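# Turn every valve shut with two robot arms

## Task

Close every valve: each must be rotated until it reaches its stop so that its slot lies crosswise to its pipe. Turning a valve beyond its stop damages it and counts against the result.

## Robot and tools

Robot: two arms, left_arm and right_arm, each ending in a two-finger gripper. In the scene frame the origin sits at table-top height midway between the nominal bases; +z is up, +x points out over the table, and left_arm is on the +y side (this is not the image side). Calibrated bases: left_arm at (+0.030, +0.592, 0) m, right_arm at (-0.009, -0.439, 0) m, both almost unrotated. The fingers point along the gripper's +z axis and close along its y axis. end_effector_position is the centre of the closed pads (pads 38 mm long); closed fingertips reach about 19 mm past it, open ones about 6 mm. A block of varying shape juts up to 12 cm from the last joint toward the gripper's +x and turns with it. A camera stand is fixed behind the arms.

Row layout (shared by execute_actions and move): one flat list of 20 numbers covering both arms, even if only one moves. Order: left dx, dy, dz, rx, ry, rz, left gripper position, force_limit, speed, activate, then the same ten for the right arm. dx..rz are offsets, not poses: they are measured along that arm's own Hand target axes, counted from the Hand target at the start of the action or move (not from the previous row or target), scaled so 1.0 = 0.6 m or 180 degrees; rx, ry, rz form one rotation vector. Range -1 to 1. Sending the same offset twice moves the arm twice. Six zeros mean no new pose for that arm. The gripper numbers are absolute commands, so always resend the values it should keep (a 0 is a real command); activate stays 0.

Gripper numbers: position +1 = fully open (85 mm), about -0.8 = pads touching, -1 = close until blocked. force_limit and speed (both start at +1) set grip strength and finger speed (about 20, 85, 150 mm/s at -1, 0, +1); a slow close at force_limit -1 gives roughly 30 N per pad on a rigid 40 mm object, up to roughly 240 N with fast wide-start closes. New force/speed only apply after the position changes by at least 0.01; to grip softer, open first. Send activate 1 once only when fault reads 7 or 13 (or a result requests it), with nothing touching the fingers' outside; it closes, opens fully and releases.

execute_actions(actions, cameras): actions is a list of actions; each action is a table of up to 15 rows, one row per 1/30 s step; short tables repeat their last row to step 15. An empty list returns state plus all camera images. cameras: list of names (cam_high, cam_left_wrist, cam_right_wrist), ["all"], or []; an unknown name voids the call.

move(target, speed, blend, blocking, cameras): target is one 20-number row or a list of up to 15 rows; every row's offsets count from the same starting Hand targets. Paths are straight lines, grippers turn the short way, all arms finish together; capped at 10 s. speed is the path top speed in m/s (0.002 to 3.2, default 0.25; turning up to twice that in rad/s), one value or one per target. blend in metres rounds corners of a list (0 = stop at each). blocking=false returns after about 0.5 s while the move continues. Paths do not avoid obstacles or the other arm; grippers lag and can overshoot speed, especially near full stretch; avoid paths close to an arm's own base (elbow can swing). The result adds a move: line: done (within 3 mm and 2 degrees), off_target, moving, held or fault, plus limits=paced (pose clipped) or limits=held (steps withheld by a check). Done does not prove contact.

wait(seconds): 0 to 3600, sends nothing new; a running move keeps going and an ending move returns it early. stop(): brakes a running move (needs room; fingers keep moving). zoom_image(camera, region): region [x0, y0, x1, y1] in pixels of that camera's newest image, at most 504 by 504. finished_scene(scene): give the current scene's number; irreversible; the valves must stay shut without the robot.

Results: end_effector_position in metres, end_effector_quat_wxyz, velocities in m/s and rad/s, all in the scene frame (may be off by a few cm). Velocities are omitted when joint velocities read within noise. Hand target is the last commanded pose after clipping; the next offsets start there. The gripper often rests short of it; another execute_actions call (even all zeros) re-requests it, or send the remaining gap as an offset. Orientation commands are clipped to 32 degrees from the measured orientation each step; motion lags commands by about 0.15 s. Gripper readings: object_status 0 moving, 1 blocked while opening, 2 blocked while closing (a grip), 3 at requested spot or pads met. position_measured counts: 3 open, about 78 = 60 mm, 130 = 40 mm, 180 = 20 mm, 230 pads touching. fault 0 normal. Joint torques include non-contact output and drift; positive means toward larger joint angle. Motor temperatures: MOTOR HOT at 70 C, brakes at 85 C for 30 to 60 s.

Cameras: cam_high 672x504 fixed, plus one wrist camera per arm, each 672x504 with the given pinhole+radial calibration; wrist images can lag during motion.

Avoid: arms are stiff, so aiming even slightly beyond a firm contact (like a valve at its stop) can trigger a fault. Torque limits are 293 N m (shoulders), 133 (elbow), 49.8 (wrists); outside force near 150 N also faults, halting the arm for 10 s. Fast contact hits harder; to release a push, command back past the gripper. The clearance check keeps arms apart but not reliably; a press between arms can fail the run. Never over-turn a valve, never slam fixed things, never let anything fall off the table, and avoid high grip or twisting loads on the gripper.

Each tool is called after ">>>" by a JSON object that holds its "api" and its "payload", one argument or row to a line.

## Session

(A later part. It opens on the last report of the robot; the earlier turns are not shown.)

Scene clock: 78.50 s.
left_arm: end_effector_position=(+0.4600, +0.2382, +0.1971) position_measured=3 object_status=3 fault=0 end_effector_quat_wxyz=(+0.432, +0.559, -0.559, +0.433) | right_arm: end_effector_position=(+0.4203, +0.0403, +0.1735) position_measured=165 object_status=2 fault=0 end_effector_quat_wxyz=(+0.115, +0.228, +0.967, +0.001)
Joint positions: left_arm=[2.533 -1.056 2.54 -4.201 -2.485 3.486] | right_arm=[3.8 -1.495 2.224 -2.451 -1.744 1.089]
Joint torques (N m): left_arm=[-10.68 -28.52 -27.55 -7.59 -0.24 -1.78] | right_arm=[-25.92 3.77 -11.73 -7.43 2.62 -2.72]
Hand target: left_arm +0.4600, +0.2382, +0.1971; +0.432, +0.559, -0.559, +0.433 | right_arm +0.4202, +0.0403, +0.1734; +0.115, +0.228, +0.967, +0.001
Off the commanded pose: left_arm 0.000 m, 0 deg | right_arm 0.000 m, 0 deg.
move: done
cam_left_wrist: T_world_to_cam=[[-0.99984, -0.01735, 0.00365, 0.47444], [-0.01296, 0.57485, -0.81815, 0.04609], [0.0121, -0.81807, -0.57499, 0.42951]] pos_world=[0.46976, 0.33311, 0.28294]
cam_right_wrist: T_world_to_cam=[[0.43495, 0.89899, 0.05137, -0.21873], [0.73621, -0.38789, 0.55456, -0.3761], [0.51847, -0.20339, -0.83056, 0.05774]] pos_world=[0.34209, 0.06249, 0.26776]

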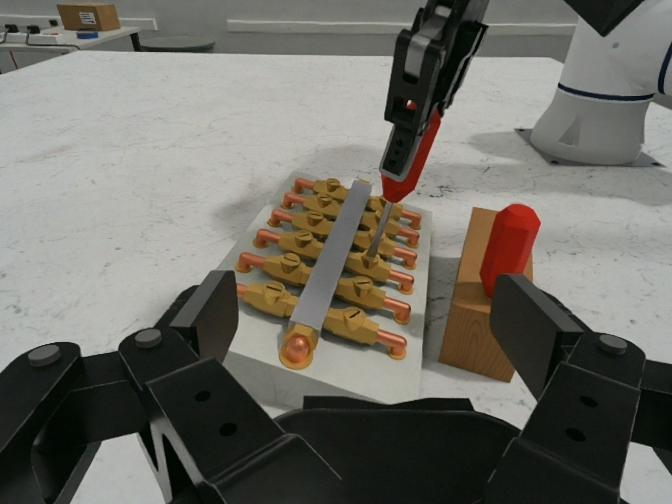

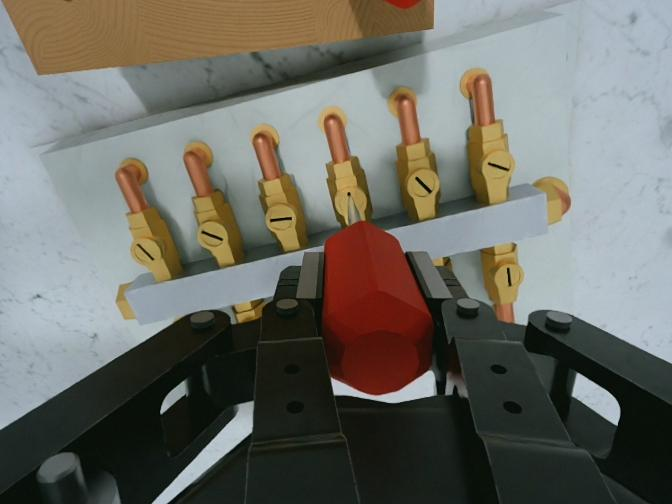

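>>> {"api": "move", "payload": {
  "target": [
    [0,0,0,0,0,0,1,1,1,0,0,0,-0.003,0,0,0,-0.97,0.6,-1,0],
    [0,0,0,0,0,0,1,1,1,0,-0.00016,-0.00065,-0.003,0,0,0,-0.97,0.6,-1,0],
    [0,0,0,0,0,0,1,1,1,0,-0.00016,-0.00065,-0.001,0,0,0,-0.97,0.6,-1,0]
  ],
  "speed": [0.04,0.06,0.02]
}}

>>> {"api": "move", "payload": {
  "target": [0,0,0,0,0,0,1,1,1,0,0,0,0.0009,0,0,0,-0.97,0.6,-1,0],
  "speed": 0.015,
  "cameras": ["cam_left_wrist","cam_right_wrist"]
}}

>>> {"api": "zoom_image", "payload": {
  "camera": "cam_right_wrist",
  "region": [335, 180, 365, 210]
}}

>>> {"api": "zoom_image", "payload": {
  "camera": "cam_left_wrist",
  "region": [360, 245, 380, 265]
}}

Scene clock: 79.47 s.
left_arm: end_effector_position=(+0.4600, +0.2382, +0.1971) position_measured=3 object_status=3 fault=0 end_effector_quat_wxyz=(+0.432, +0.559, -0.559, +0.433) | right_arm: end_effector_position=(+0.4200, +0.0400, +0.1742) position_measured=165 object_status=2 fault=0 end_effector_quat_wxyz=(+0.115, +0.228, +0.967, +0.001) end_effector_velocity=(+0.001, +0.000, -0.001) end_effector_angular_velocity=(+0.001, -0.001, -0.001)
Joint positions: left_arm=[2.533 -1.056 2.54 -4.201 -2.485 3.486] | right_arm=[3.8 -1.497 2.224 -2.45 -1.744 1.089]
Joint velocities: left_arm=[within noise] | right_arm=[-0.001 0.002 0.002 -0.005 0 0]
Joint torques (N m): left_arm=[-7.18 -30.93 -26.38 -7.25 -0.57 -2.14] | right_arm=[-15.56 -33.96 -31.18 -10.12 1.6 -2.46]
Hand target: left_arm +0.4600, +0.2382, +0.1971; +0.432, +0.559, -0.559, +0.433 | right_arm +0.4200, +0.0399, +0.1740; +0.115, +0.228, +0.967, +0.001
Off the commanded pose: left_arm 0.000 m, 0 deg | right_arm 0.000 m, 0 deg.
move: done

Scene clock: 79.97 s.
left_arm: end_effector_position=(+0.4600, +0.2382, +0.1971) position_measured=3 object_status=3 fault=0 end_effector_quat_wxyz=(+0.432, +0.559, -0.559, +0.433) | right_arm: end_effector_position=(+0.4202, +0.0399, +0.1735) position_measured=165 object_status=2 fault=0 end_effector_quat_wxyz=(+0.115, +0.228, +0.967, +0.001)
Joint positions: left_arm=[2.533 -1.056 2.54 -4.201 -2.485 3.486] | right_arm=[3.799 -1.496 2.225 -2.451 -1.744 1.088]
Joint torques (N m): left_arm=[-9.5 -31.87 -26.33 -7.91 -0.53 -1.74] | right_arm=[-17.38 -20.18 -22.6 -8.21 2.19 -2.85]
Hand target: left_arm +0.4600, +0.2382, +0.1971; +0.432, +0.559, -0.559, +0.433 | right_arm +0.4201, +0.0399, +0.1735; +0.115, +0.228, +0.967, +0.001
Off the commanded pose: left_arm 0.000 m, 0 deg | right_arm 0.000 m, 0 deg.
move: done
cam_left_wrist: T_world_to_cam=[[-0.99984, -0.01735, 0.00365, 0.47444], [-0.01296, 0.57485, -0.81815, 0.04609], [0.0121, -0.81807, -0.57499, 0.42951]] pos_world=[0.46976, 0.33311, 0.28294]
cam_right_wrist: T_world_to_cam=[[0.435, 0.89897, 0.05129, -0.21832], [0.73622, -0.38789, 0.55455, -0.37618], [0.51842, -0.20347, -0.83057, 0.05773]] pos_world=[0.34199, 0.06209, 0.26776]

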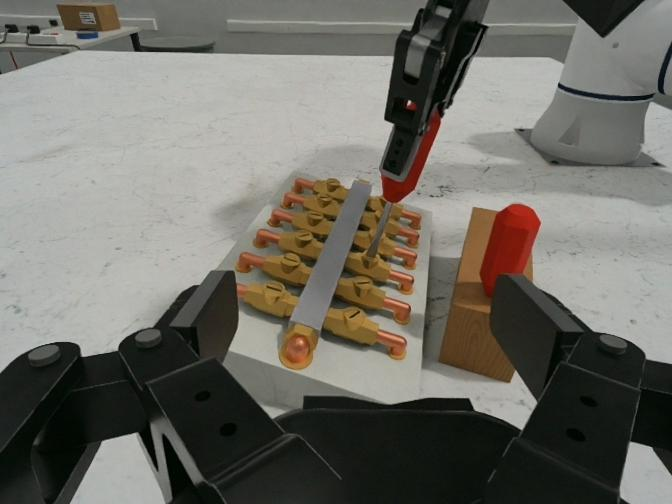

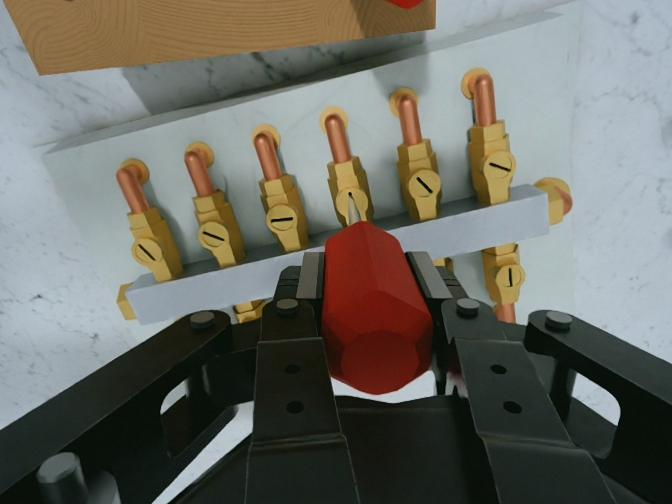

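Scaled by 16.800 from the camera's image (finer frame: 960x720).

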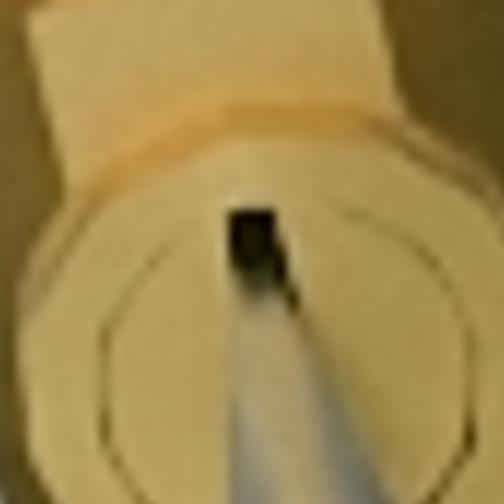

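Scaled by 25.200 from the camera's image (finer frame: 960x720).

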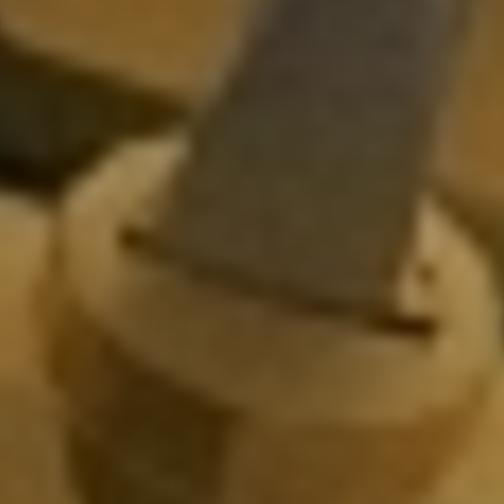

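>>> {"api": "move", "payload": {
  "target": [
    [0,0,0,0,0,0,1,1,1,0,0,0.00035,0,0,0,0,-0.97,0.6,-1,0],
    [0,0,0,0,0,0,1,1,1,0,0,0.00035,0.0006,0,0,0,-0.97,0.6,-1,0]
  ],
  "speed": 0.015,
  "cameras": ["cam_left_wrist","cam_right_wrist"]
}}

>>> {"api": "zoom_image", "payload": {
  "camera": "cam_right_wrist",
  "region": [335, 180, 365, 210]
}}

>>> {"api": "zoom_image", "payload": {
  "camera": "cam_left_wrist",
  "region": [360, 245, 380, 265]
}}

Scene clock: 80.67 s.
left_arm: end_effector_position=(+0.4600, +0.2382, +0.1971) position_measured=3 object_status=3 fault=0 end_effector_quat_wxyz=(+0.432, +0.559, -0.559, +0.433) | right_arm: end_effector_position=(+0.4203, +0.0400, +0.1731) position_measured=165 object_status=2 fault=0 end_effector_quat_wxyz=(+0.115, +0.228, +0.967, +0.001)
Joint positions: left_arm=[2.533 -1.056 2.54 -4.201 -2.485 3.486] | right_arm=[3.799 -1.495 2.225 -2.452 -1.744 1.088]
Joint torques (N m): left_arm=[-9.24 -29.26 -25.48 -7.57 -0.62 -2.39] | right_arm=[-1.28 -11.34 -34.65 -8.24 1.65 -0.53]
Hand target: left_arm +0.4600, +0.2382, +0.1971; +0.432, +0.559, -0.559, +0.433 | right_arm +0.4203, +0.0401, +0.1731; +0.115, +0.228, +0.967, +0.001
Off the commanded pose: left_arm 0.000 m, 0 deg | right_arm 0.000 m, 0 deg.
move: done
cam_left_wrist: T_world_to_cam=[[-0.99984, -0.01735, 0.00365, 0.47444], [-0.01296, 0.57485, -0.81815, 0.04609], [0.0121, -0.81807, -0.57499, 0.42951]] pos_world=[0.46976, 0.33311, 0.28294]
cam_right_wrist: T_world_to_cam=[[0.43493, 0.89901, 0.05118, -0.21843], [0.73632, -0.38778, 0.55449, -0.37615], [0.51834, -0.20348, -0.83061, 0.05744]] pos_world=[0.34219, 0.06219, 0.26746]

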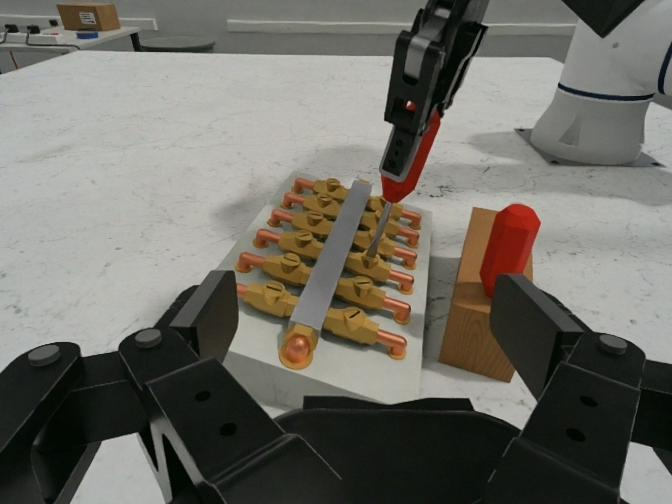

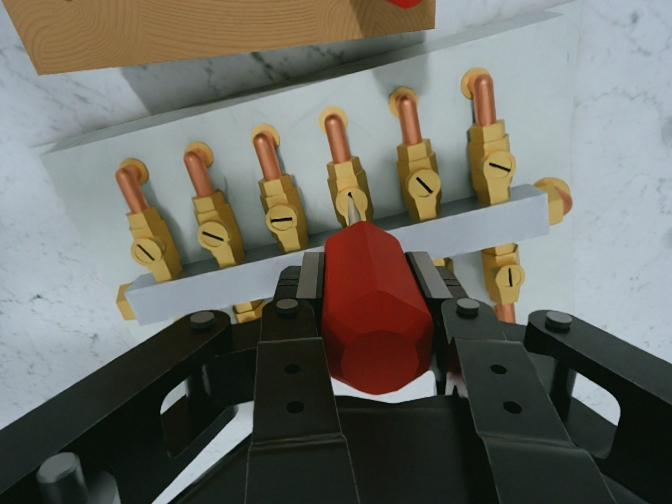

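Scaled by 16.800 from the camera's image (finer frame: 960x720).

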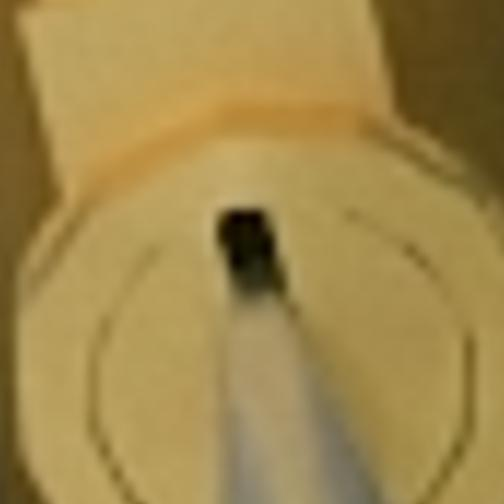

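Scaled by 25.200 from the camera's image (finer frame: 960x720).

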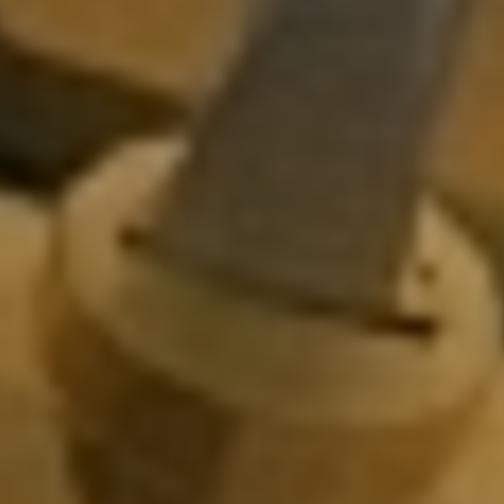

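>>> {"api": "move", "payload": {
  "target": [0,0,0,0,0,0,1,1,1,0,0,-0.0001,0.0008,0,0,0,-0.97,0.6,-1,0],
  "speed": 0.015,
  "cameras": ["cam_left_wrist","cam_right_wrist"]
}}

>>> {"api": "zoom_image", "payload": {
  "camera": "cam_right_wrist",
  "region": [335, 180, 365, 210]
}}

>>> {"api": "zoom_image", "payload": {
  "camera": "cam_left_wrist",
  "region": [360, 245, 380, 265]
}}

Scene clock: 81.33 s.
left_arm: end_effector_position=(+0.4600, +0.2382, +0.1971) position_measured=3 object_status=3 fault=0 end_effector_quat_wxyz=(+0.432, +0.559, -0.559, +0.433) | right_arm: end_effector_position=(+0.4204, +0.0400, +0.1727) position_measured=165 object_status=2 fault=0 end_effector_quat_wxyz=(+0.115, +0.228, +0.967, +0.001)
Joint positions: left_arm=[2.533 -1.056 2.54 -4.201 -2.485 3.486] | right_arm=[3.799 -1.494 2.225 -2.453 -1.744 1.088]
Joint torques (N m): left_arm=[-7.64 -32.41 -26.53 -7.73 -0.38 -1.61] | right_arm=[-22.62 -0.22 -12.25 -7.41 2.12 -2.93]
Hand target: left_arm +0.4600, +0.2382, +0.1971; +0.432, +0.559, -0.559, +0.433 | right_arm +0.4204, +0.0400, +0.1727; +0.115, +0.228, +0.967, +0.001
Off the commanded pose: left_arm 0.000 m, 0 deg | right_arm 0.000 m, 0 deg.
move: done
cam_left_wrist: T_world_to_cam=[[-0.99984, -0.01735, 0.00365, 0.47444], [-0.01296, 0.57485, -0.81815, 0.04609], [0.0121, -0.81807, -0.57499, 0.42951]] pos_world=[0.46976, 0.33311, 0.28294]
cam_right_wrist: T_world_to_cam=[[0.435, 0.89897, 0.0513, -0.2185], [0.73619, -0.38788, 0.55459, -0.37592], [0.51846, -0.20348, -0.83054, 0.05691]] pos_world=[0.34229, 0.06219, 0.26696]

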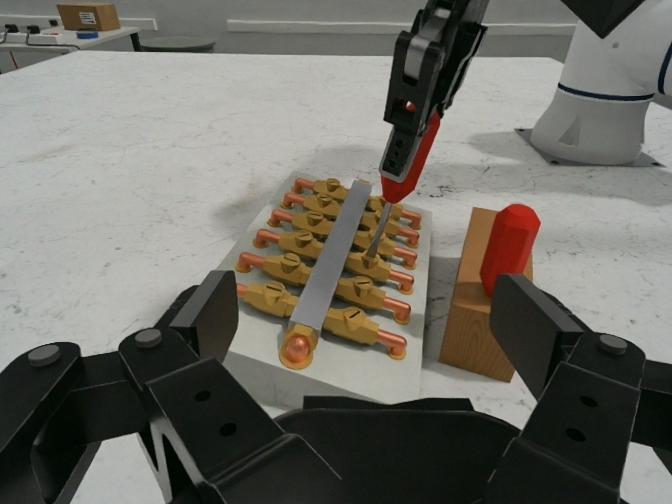

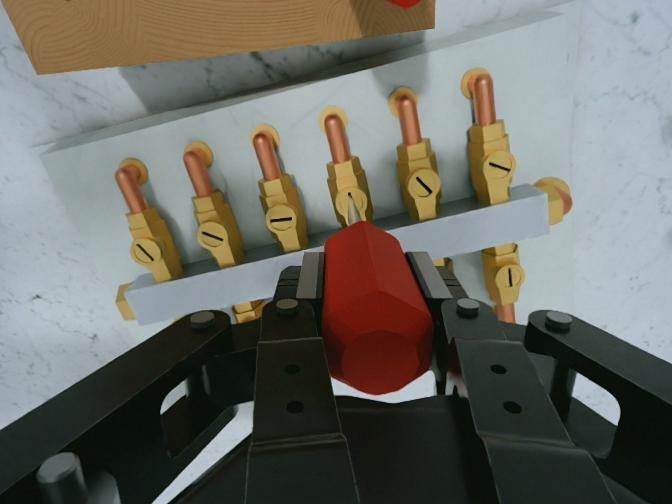

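Scaled by 16.800 from the camera's image (finer frame: 960x720).

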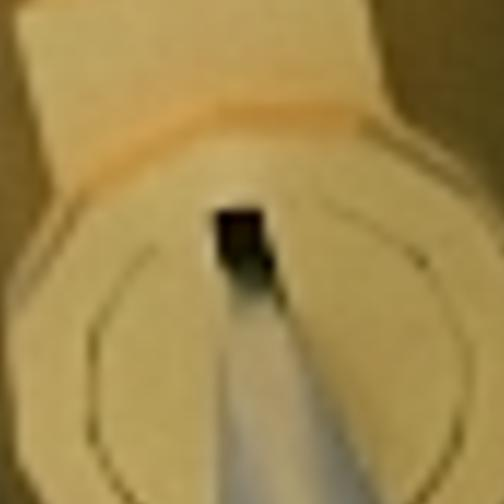

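Scaled by 25.200 from the camera's image (finer frame: 960x720).

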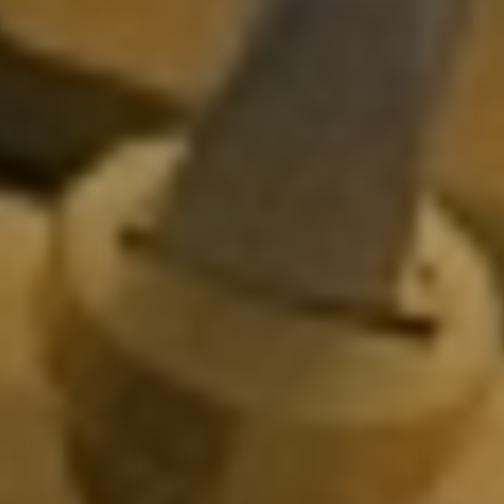

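>>> {"api": "move", "payload": {
  "target": [
    [0,0,0,0,0,0,1,1,1,0,0,0,-0.0035,0,0,0,-0.97,0.6,-1,0],
    [0,0,0,0,0,0,1,1,1,0,-0.0002,-0.0004,-0.0035,0,0,0.0167,-0.97,0.6,-1,0],
    [0,0,0,0,0,0,1,1,1,0,-0.0002,-0.0004,-0.0012,0,0,0.0167,-0.97,0.6,-1,0]
  ],
  "speed": [0.04,0.06,0.02],
  "cameras": ["cam_left_wrist","cam_right_wrist"]
}}

>>> {"api": "zoom_image", "payload": {
  "camera": "cam_right_wrist",
  "region": [335, 180, 365, 210]
}}

>>> {"api": "zoom_image", "payload": {
  "camera": "cam_left_wrist",
  "region": [360, 245, 380, 265]
}}

Scene clock: 82.90 s.
left_arm: end_effector_position=(+0.4600, +0.2382, +0.1971) position_measured=3 object_status=3 fault=0 end_effector_quat_wxyz=(+0.432, +0.559, -0.559, +0.433) | right_arm: end_effector_position=(+0.4202, +0.0398, +0.1735) position_measured=165 object_status=2 fault=0 end_effector_quat_wxyz=(+0.114, +0.254, +0.961, +0.004)
Joint positions: left_arm=[2.533 -1.056 2.54 -4.201 -2.485 3.486] | right_arm=[3.799 -1.496 2.225 -2.451 -1.744 1.141]
Joint torques (N m): left_arm=[-11.71 -29.86 -27.03 -7.9 -0.68 -1.5] | right_arm=[-12.19 -35.74 -35.48 -12.8 -1.43 0.7]
Hand target: left_arm +0.4600, +0.2382, +0.1971; +0.432, +0.559, -0.559, +0.433 | right_arm +0.4202, +0.0398, +0.1734; +0.114, +0.254, +0.961, +0.004
Off the commanded pose: left_arm 0.000 m, 0 deg | right_arm 0.000 m, 0 deg.
move: done
cam_left_wrist: T_world_to_cam=[[-0.99984, -0.01735, 0.00365, 0.47444], [-0.01296, 0.57485, -0.81815, 0.04609], [0.0121, -0.81807, -0.57499, 0.42951]] pos_world=[0.46976, 0.33311, 0.28294]
cam_right_wrist: T_world_to_cam=[[0.48003, 0.87501, 0.06268, -0.2381], [0.71398, -0.4312, 0.55163, -0.36476], [0.50971, -0.22005, -0.83173, 0.06218]] pos_world=[0.34303, 0.06474, 0.26785]

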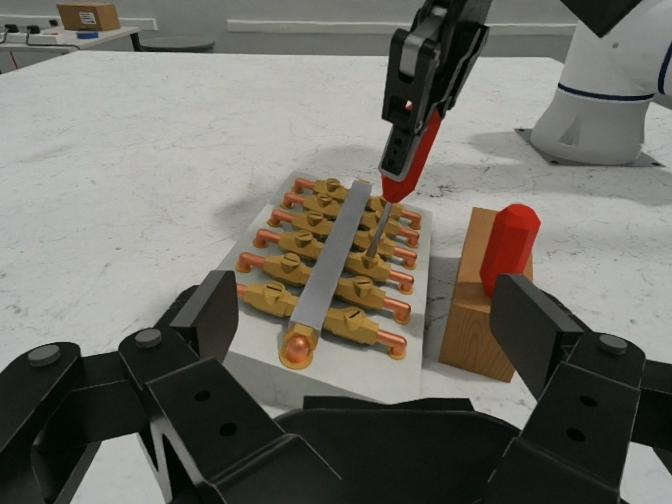

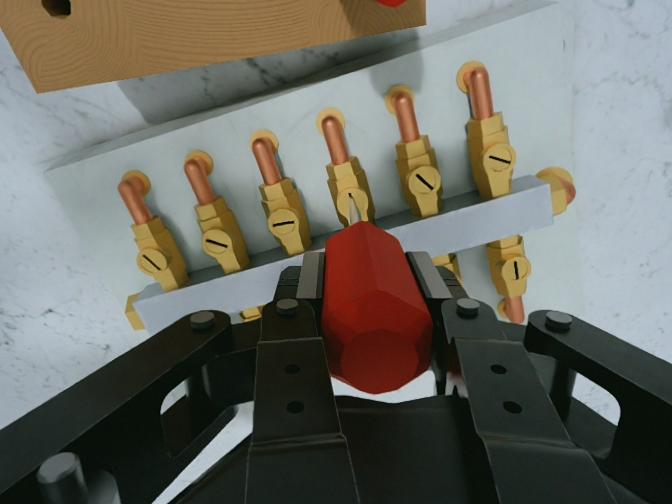

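Scaled by 16.800 from the camera's image (finer frame: 960x720).

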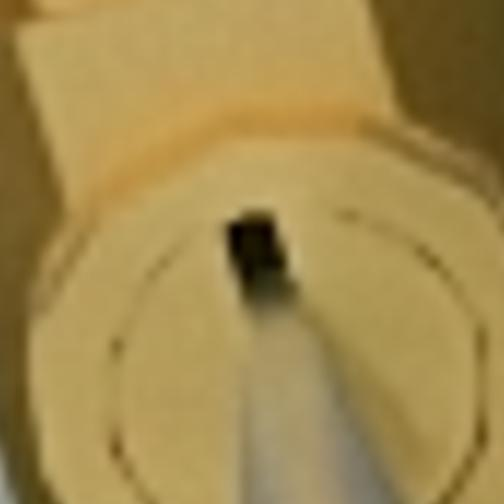

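Scaled by 25.200 from the camera's image (finer frame: 960x720).

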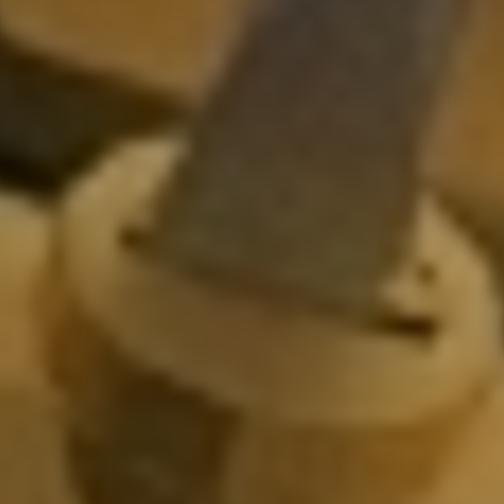

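>>> {"api": "move", "payload": {
  "target": [0,0,0,0,0,0,1,1,1,0,0,0,0.001,0,0,0,-0.97,0.6,-1,0],
  "speed": 0.015
}}

>>> {"api": "move", "payload": {
  "target": [0,0,0,0,0,0,1,1,1,0,0,0,0.0008,0,0,0,-0.97,0.6,-1,0],
  "speed": 0.015,
  "cameras": ["cam_left_wrist","cam_right_wrist"]
}}

>>> {"api": "zoom_image", "payload": {
  "camera": "cam_right_wrist",
  "region": [335, 180, 365, 210]
}}

>>> {"api": "zoom_image", "payload": {
  "camera": "cam_left_wrist",
  "region": [360, 245, 380, 265]
}}

Scene clock: 83.57 s.
left_arm: end_effector_position=(+0.4600, +0.2382, +0.1971) position_measured=3 object_status=3 fault=0 end_effector_quat_wxyz=(+0.432, +0.559, -0.559, +0.433) | right_arm: end_effector_position=(+0.4204, +0.0397, +0.1728) position_measured=165 object_status=2 fault=0 end_effector_quat_wxyz=(+0.114, +0.254, +0.960, +0.004)
Joint positions: left_arm=[2.533 -1.056 2.54 -4.201 -2.485 3.486] | right_arm=[3.799 -1.495 2.225 -2.453 -1.744 1.141]
Joint torques (N m): left_arm=[-10.52 -29.17 -25.53 -7.64 -0.21 -2.05] | right_arm=[-14.07 -36.02 -35.85 -12.9 0.61 -2.54]
Hand target: left_arm +0.4600, +0.2382, +0.1971; +0.432, +0.559, -0.559, +0.433 | right_arm +0.4204, +0.0397, +0.1728; +0.114, +0.254, +0.961, +0.004
Off the commanded pose: left_arm 0.000 m, 0 deg | right_arm 0.000 m, 0 deg.
move: done

Scene clock: 84.07 s.
left_arm: end_effector_position=(+0.4600, +0.2382, +0.1971) position_measured=3 object_status=3 fault=0 end_effector_quat_wxyz=(+0.432, +0.559, -0.559, +0.433) | right_arm: end_effector_position=(+0.4205, +0.0397, +0.1723) position_measured=165 object_status=2 fault=0 end_effector_quat_wxyz=(+0.114, +0.254, +0.961, +0.004)
Joint positions: left_arm=[2.533 -1.056 2.54 -4.201 -2.485 3.486] | right_arm=[3.799 -1.494 2.226 -2.454 -1.744 1.14]
Joint torques (N m): left_arm=[-5.45 -31.34 -27.09 -7.76 -0.43 -2.31] | right_arm=[-14.52 -35.2 -36.15 -12.99 1.77 -2.69]
Hand target: left_arm +0.4600, +0.2382, +0.1971; +0.432, +0.559, -0.559, +0.433 | right_arm +0.4205, +0.0397, +0.1723; +0.114, +0.254, +0.961, +0.004
Off the commanded pose: left_arm 0.000 m, 0 deg | right_arm 0.000 m, 0 deg.
move: done
cam_left_wrist: T_world_to_cam=[[-0.99984, -0.01735, 0.00365, 0.47444], [-0.01296, 0.57485, -0.81815, 0.04609], [0.0121, -0.81807, -0.57499, 0.42951]] pos_world=[0.46976, 0.33311, 0.28294]
cam_right_wrist: T_world_to_cam=[[0.48009, 0.87497, 0.06273, -0.23821], [0.71394, -0.43128, 0.55162, -0.36429], [0.50971, -0.22005, -0.83173, 0.06103]] pos_world=[0.34333, 0.06474, 0.26665]

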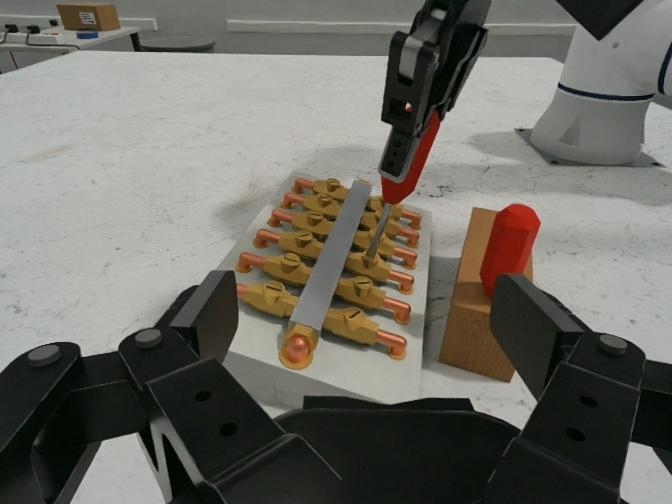

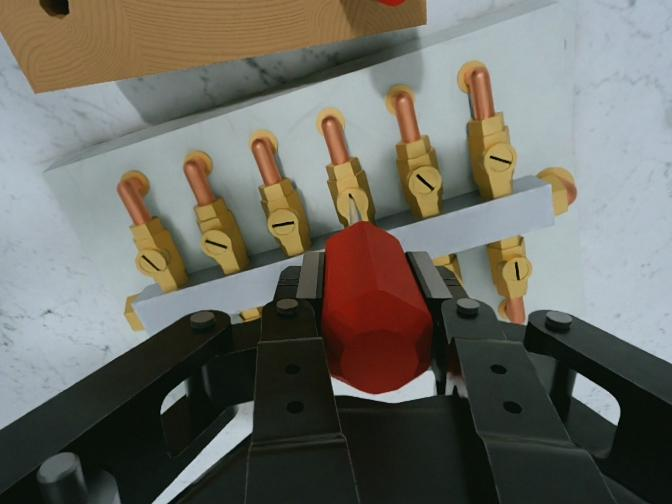

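Scaled by 16.800 from the camera's image (finer frame: 960x720).

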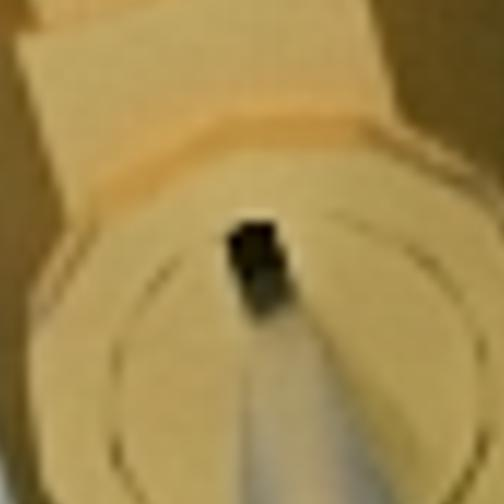

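Scaled by 25.200 from the camera's image (finer frame: 960x720).

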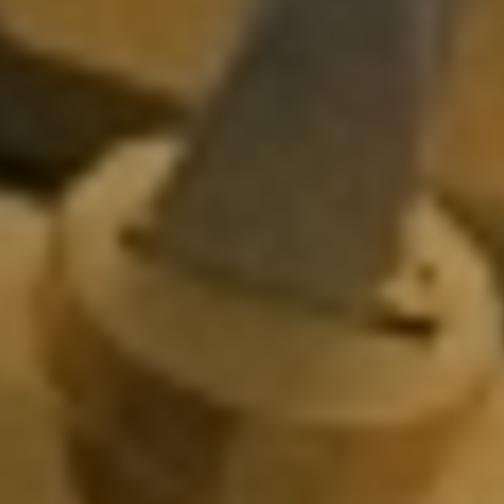

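>>> {"api": "move", "payload": {
  "target": [
    [0,0,0,0,0,0,1,1,1,0,0,0,0.0005,0,0,0,-0.97,0.6,-1,0],
    [0,0,0,0,0,0,1,1,1,0,0.00218,0.00281,0.0005,0,0,-0.1667,-0.97,0.6,-1,0],
    [0,0,0,0,0,0,1,1,1,0,0.00548,0.00415,0.0005,0,0,-0.3333,-0.97,0.6,-1,0]
  ],
  "speed": [0.02,0.25,0.25],
  "blend": [0,0.01,0],
  "cameras": ["cam_left_wrist","cam_right_wrist"]
}}

>>> {"api": "zoom_image", "payload": {
  "camera": "cam_right_wrist",
  "region": [335, 180, 365, 210]
}}

>>> {"api": "zoom_image", "payload": {
  "camera": "cam_left_wrist",
  "region": [360, 245, 380, 265]
}}

Scene clock: 87.40 s.
left_arm: end_effector_position=(+0.4600, +0.2382, +0.1971) position_measured=3 object_status=3 fault=0 end_effector_quat_wxyz=(+0.432, +0.559, -0.559, +0.433) | right_arm: end_effector_position=(+0.4190, +0.0435, +0.1715) position_measured=165 object_status=2 fault=0 end_effector_quat_wxyz=(+0.101, -0.260, +0.959, -0.053)
Joint positions: left_arm=[2.533 -1.056 2.54 -4.201 -2.485 3.486] | right_arm=[3.805 -1.49 2.222 -2.454 -1.745 0.1]
Joint torques (N m): left_arm=[-5.98 -32.09 -25.96 -7.79 -0.82 -1.92] | right_arm=[-4 -50.34 -27.27 -9.45 7.28 -2.91]
Hand target: left_arm +0.4600, +0.2382, +0.1971; +0.432, +0.559, -0.559, +0.433 | right_arm +0.4190, +0.0435, +0.1715; +0.101, -0.261, +0.959, -0.053
Off the commanded pose: left_arm 0.000 m, 0 deg | right_arm 0.000 m, 0 deg.
move: done
cam_left_wrist: T_world_to_cam=[[-0.99984, -0.01735, 0.00365, 0.47444], [-0.01296, 0.57485, -0.81815, 0.04609], [0.0121, -0.81807, -0.57499, 0.42951]] pos_world=[0.46976, 0.33311, 0.28294]
cam_right_wrist: T_world_to_cam=[[-0.49451, 0.85458, -0.1586, 0.20645], [0.70488, 0.50107, 0.50207, -0.38937], [0.50853, 0.13649, -0.85016, 0.05009]] pos_world=[0.35108, 0.01184, 0.27082]

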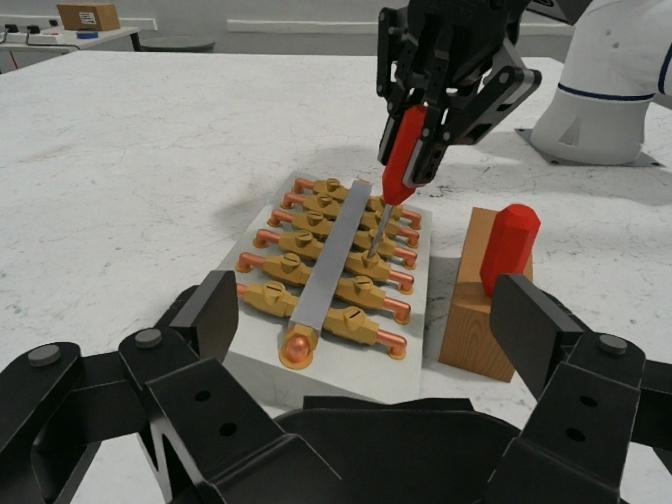

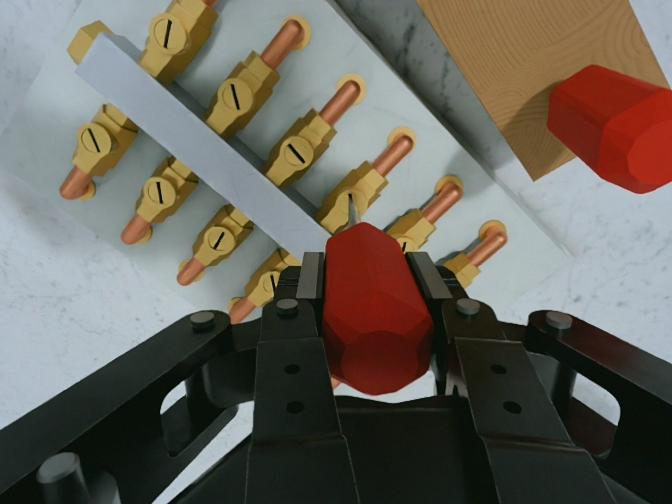

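Scaled by 16.800 from the camera's image (finer frame: 960x720).

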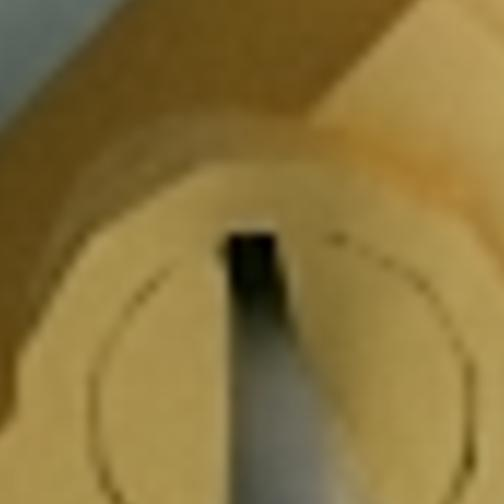

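Scaled by 25.200 from the camera's image (finer frame: 960x720).

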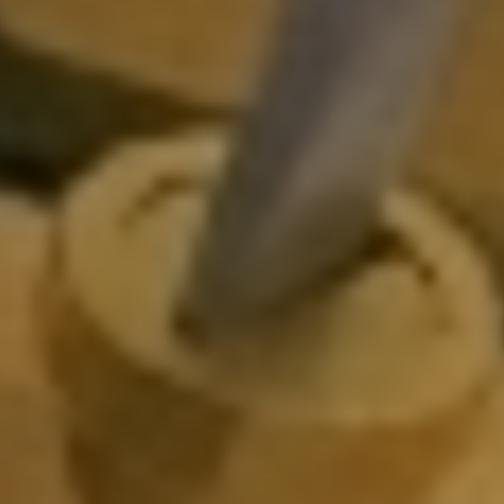

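>>> {"api": "move", "payload": {
  "target": [
    [0,0,0,0,0,0,1,1,1,0,0.00199,0.00266,0,0,0,-0.1556,-0.97,0.6,-1,0],
    [0,0,0,0,0,0,1,1,1,0,0.00238,0.00295,0,0,0,-0.1778,-0.97,0.6,-1,0]
  ],
  "speed": [0.25,0.05],
  "blend": [0.003,0],
  "cameras": ["cam_left_wrist","cam_right_wrist"]
}}

>>> {"api": "zoom_image", "payload": {
  "camera": "cam_right_wrist",
  "region": [335, 180, 365, 210]
}}

>>> {"api": "zoom_image", "payload": {
  "camera": "cam_left_wrist",
  "region": [360, 245, 380, 265]
}}

Scene clock: 89.87 s.
left_arm: end_effector_position=(+0.4600, +0.2382, +0.1971) position_measured=3 object_status=3 fault=0 end_effector_quat_wxyz=(+0.432, +0.559, -0.559, +0.433) | right_arm: end_effector_position=(+0.4169, +0.0442, +0.1710) position_measured=165 object_status=2 fault=0 end_effector_quat_wxyz=(+0.083, -0.515, +0.850, -0.079)
Joint positions: left_arm=[2.533 -1.056 2.54 -4.201 -2.485 3.486] | right_arm=[3.809 -1.49 2.224 -2.454 -1.745 -0.455]
Joint torques (N m): left_arm=[-11.32 -31.71 -26.25 -7.37 -0.42 -2.46] | right_arm=[25.16 -50.75 -21.2 -4.87 7.94 -3.62]
Hand target: left_arm +0.4600, +0.2382, +0.1971; +0.432, +0.559, -0.559, +0.433 | right_arm +0.4169, +0.0443, +0.1710; +0.083, -0.515, +0.850, -0.079
Off the commanded pose: left_arm 0.000 m, 0 deg | right_arm 0.000 m, 0 deg.
move: done
cam_left_wrist: T_world_to_cam=[[-0.99984, -0.01735, 0.00365, 0.47444], [-0.01296, 0.57485, -0.81815, 0.04609], [0.0121, -0.81807, -0.57499, 0.42951]] pos_world=[0.46976, 0.33311, 0.28294]
cam_right_wrist: T_world_to_cam=[[-0.86445, 0.45088, -0.22232, 0.38769], [0.34042, 0.85044, 0.40108, -0.23433], [0.36991, 0.27103, -0.88865, 0.10904]] pos_world=[0.37458, -0.00507, 0.27707]

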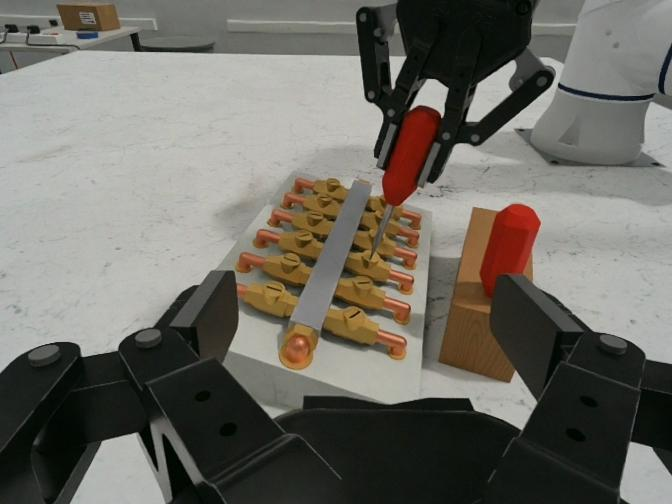

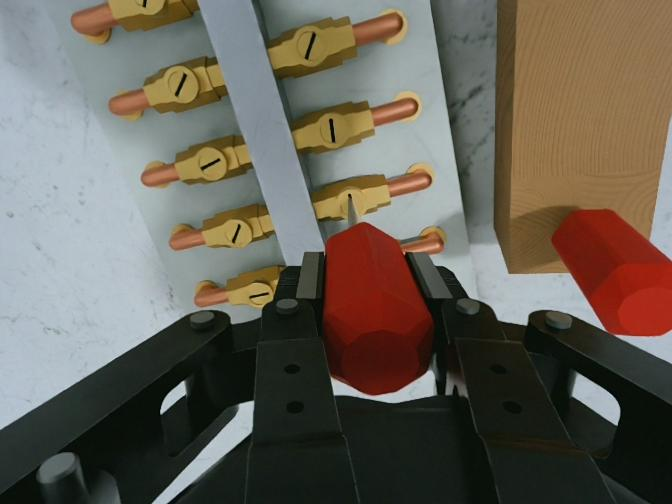

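Scaled by 16.800 from the camera's image (finer frame: 960x720).

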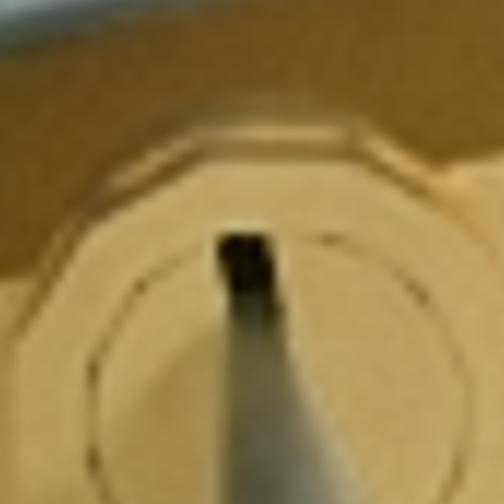

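Scaled by 25.200 from the camera's image (finer frame: 960x720).

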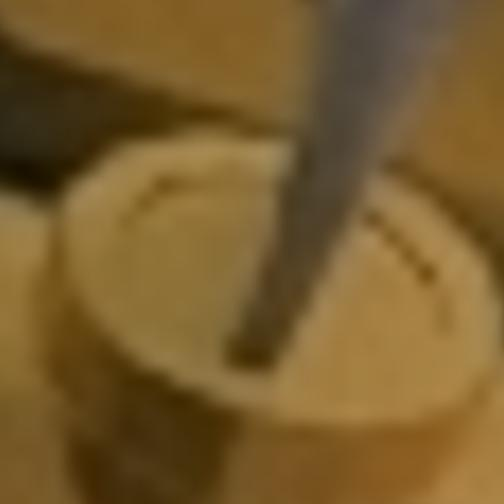

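>>> {"api": "move", "payload": {
  "target": [0,0,0,0,0,0,1,1,1,0,0.0001,0.0002,0,0,0,-0.0111,-0.97,0.6,-1,0],
  "speed": 0.05
}}

>>> {"api": "move", "payload": {
  "target": [0,0,0,0,0,0,1,1,1,0,0.0001,0.0002,0,0,0,-0.0111,-0.97,0.6,-1,0],
  "speed": 0.05,
  "cameras": ["cam_left_wrist","cam_right_wrist"]
}}

>>> {"api": "zoom_image", "payload": {
  "camera": "cam_right_wrist",
  "region": [335, 180, 365, 210]
}}

>>> {"api": "zoom_image", "payload": {
  "camera": "cam_left_wrist",
  "region": [360, 245, 380, 265]
}}

Scene clock: 90.97 s.
left_arm: end_effector_position=(+0.4600, +0.2382, +0.1971) position_measured=3 object_status=3 fault=0 end_effector_quat_wxyz=(+0.432, +0.559, -0.559, +0.433) | right_arm: end_effector_position=(+0.4168, +0.0443, +0.1709) position_measured=165 object_status=2 fault=0 end_effector_quat_wxyz=(+0.081, -0.529, +0.841, -0.081)
Joint positions: left_arm=[2.533 -1.056 2.54 -4.201 -2.485 3.486] | right_arm=[3.809 -1.49 2.224 -2.455 -1.745 -0.49]
Joint torques (N m): left_arm=[-9.63 -30.36 -25.5 -7.64 -1.02 -2.35] | right_arm=[25.87 -50.36 -19.85 -4.46 5.36 -4]
Hand target: left_arm +0.4600, +0.2382, +0.1971; +0.432, +0.559, -0.559, +0.433 | right_arm +0.4168, +0.0443, +0.1709; +0.081, -0.529, +0.841, -0.081
Off the commanded pose: left_arm 0.000 m, 0 deg | right_arm 0.000 m, 0 deg.
move: done

Scene clock: 91.77 s.
left_arm: end_effector_position=(+0.4600, +0.2382, +0.1971) position_measured=3 object_status=3 fault=0 end_effector_quat_wxyz=(+0.432, +0.559, -0.559, +0.433) | right_arm: end_effector_position=(+0.4166, +0.0443, +0.1709) position_measured=165 object_status=2 fault=0 end_effector_quat_wxyz=(+0.080, -0.544, +0.831, -0.082)
Joint positions: left_arm=[2.533 -1.056 2.54 -4.201 -2.485 3.486] | right_arm=[3.809 -1.49 2.224 -2.455 -1.745 -0.525]
Joint torques (N m): left_arm=[-10.55 -32.82 -25.26 -7.84 -0.61 -1.98] | right_arm=[23.57 -48.03 -20.57 -4.43 4.18 -3.76]
Hand target: left_arm +0.4600, +0.2382, +0.1971; +0.432, +0.559, -0.559, +0.433 | right_arm +0.4166, +0.0443, +0.1709; +0.080, -0.544, +0.831, -0.082
Off the commanded pose: left_arm 0.000 m, 0 deg | right_arm 0.000 m, 0 deg.
move: done
cam_left_wrist: T_world_to_cam=[[-0.99984, -0.01735, 0.00365, 0.47444], [-0.01296, 0.57485, -0.81815, 0.04609], [0.0121, -0.81807, -0.57499, 0.42951]] pos_world=[0.46976, 0.33311, 0.28294]
cam_right_wrist: T_world_to_cam=[[-0.89373, 0.38762, -0.22583, 0.40308], [0.28297, 0.87773, 0.38667, -0.20901], [0.3481, 0.28168, -0.89414, 0.11864]] pos_world=[0.37809, -0.00621, 0.27793]

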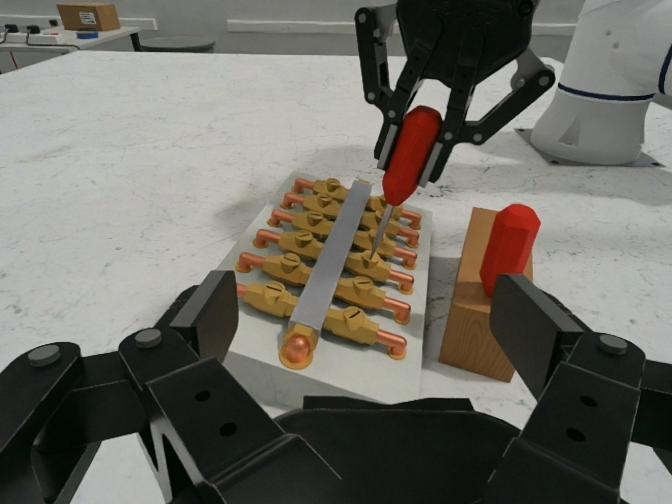

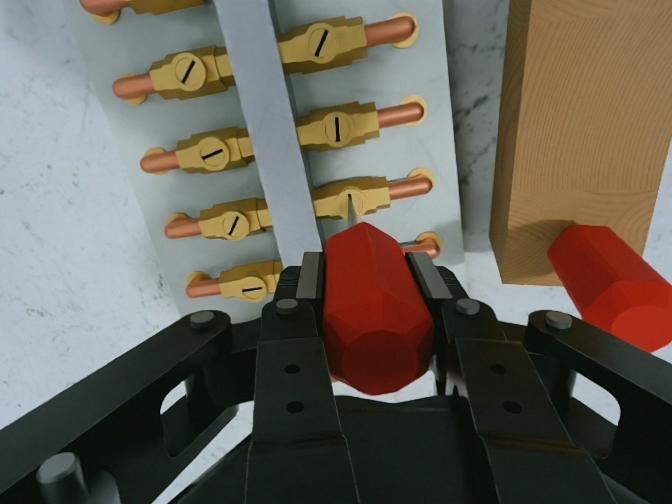

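Scaled by 16.800 from the camera's image (finer frame: 960x720).

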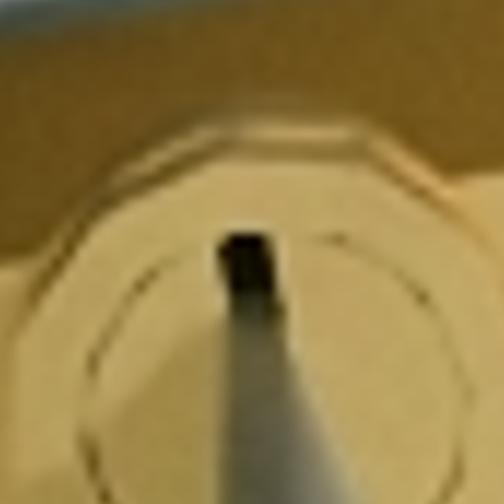

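Scaled by 25.200 from the camera's image (finer frame: 960x720).

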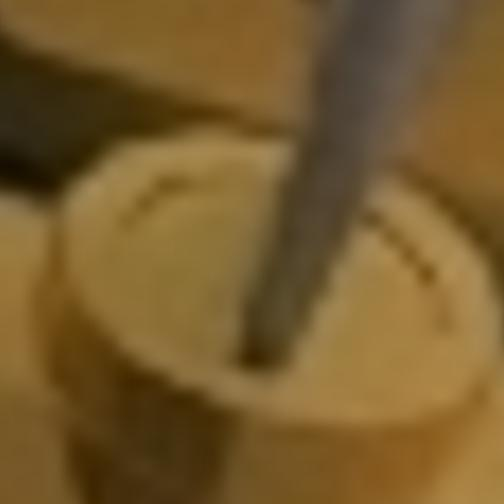

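>>> {"api": "move", "payload": {
  "target": [0,0,0,0,0,0,1,1,1,0,0.0001,0.0002,0,0,0,-0.0111,-0.97,0.6,-1,0],
  "speed": 0.05,
  "cameras": ["cam_left_wrist","cam_right_wrist"]
}}

>>> {"api": "zoom_image", "payload": {
  "camera": "cam_right_wrist",
  "region": [335, 180, 365, 210]
}}

>>> {"api": "zoom_image", "payload": {
  "camera": "cam_left_wrist",
  "region": [360, 245, 380, 265]
}}

Scene clock: 92.77 s.
left_arm: end_effector_position=(+0.4600, +0.2382, +0.1971) position_measured=3 object_status=3 fault=0 end_effector_quat_wxyz=(+0.432, +0.559, -0.559, +0.433) | right_arm: end_effector_position=(+0.4165, +0.0442, +0.1709) position_measured=165 object_status=2 fault=0 end_effector_quat_wxyz=(+0.078, -0.558, +0.822, -0.083)
Joint positions: left_arm=[2.533 -1.056 2.54 -4.201 -2.485 3.486] | right_arm=[3.809 -1.491 2.224 -2.455 -1.745 -0.559]
Joint torques (N m): left_arm=[-8.32 -29.76 -26.63 -7.55 -0.68 -1.54] | right_arm=[22.93 -46.57 -21.23 -5.35 3.2 -4.16]
Hand target: left_arm +0.4600, +0.2382, +0.1971; +0.432, +0.559, -0.559, +0.433 | right_arm +0.4165, +0.0442, +0.1709; +0.078, -0.558, +0.822, -0.084
Off the commanded pose: left_arm 0.000 m, 0 deg | right_arm 0.000 m, 0 deg.
move: done
cam_left_wrist: T_world_to_cam=[[-0.99984, -0.01735, 0.00365, 0.47444], [-0.01296, 0.57485, -0.81815, 0.04609], [0.0121, -0.81807, -0.57499, 0.42951]] pos_world=[0.46976, 0.33311, 0.28294]
cam_right_wrist: T_world_to_cam=[[-0.90673, 0.35532, -0.22712, 0.41003], [0.25369, 0.88982, 0.3793, -0.19599], [0.33687, 0.28631, -0.89697, 0.12357]] pos_world=[0.37989, -0.00668, 0.2783]

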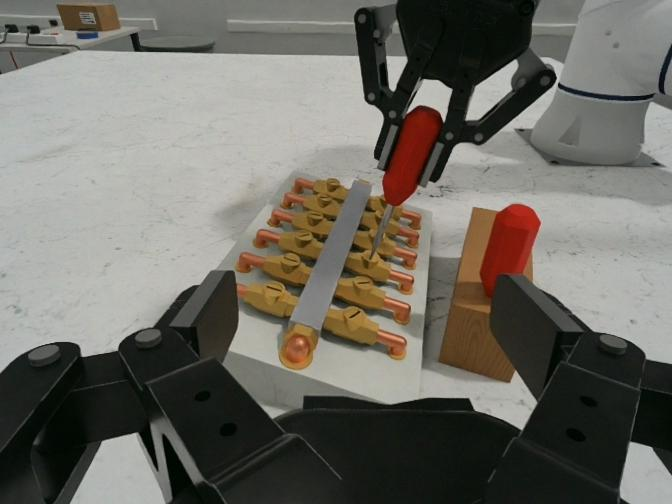

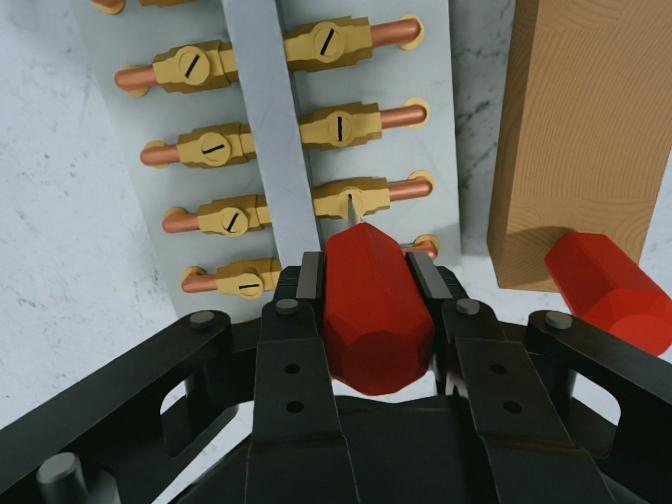

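Scaled by 16.800 from the camera's image (finer frame: 960x720).

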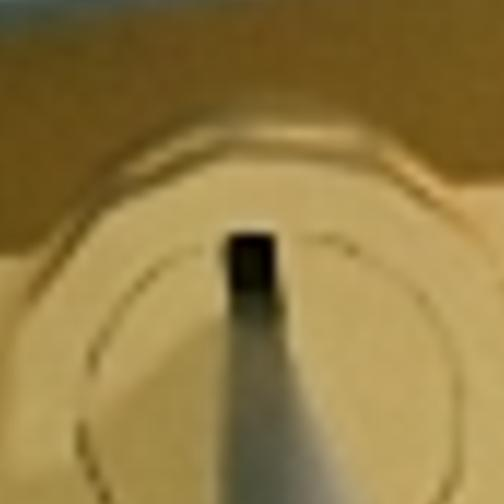

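Scaled by 25.200 from the camera's image (finer frame: 960x720).

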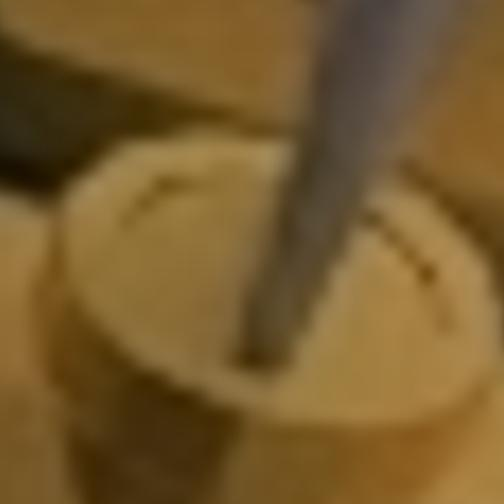

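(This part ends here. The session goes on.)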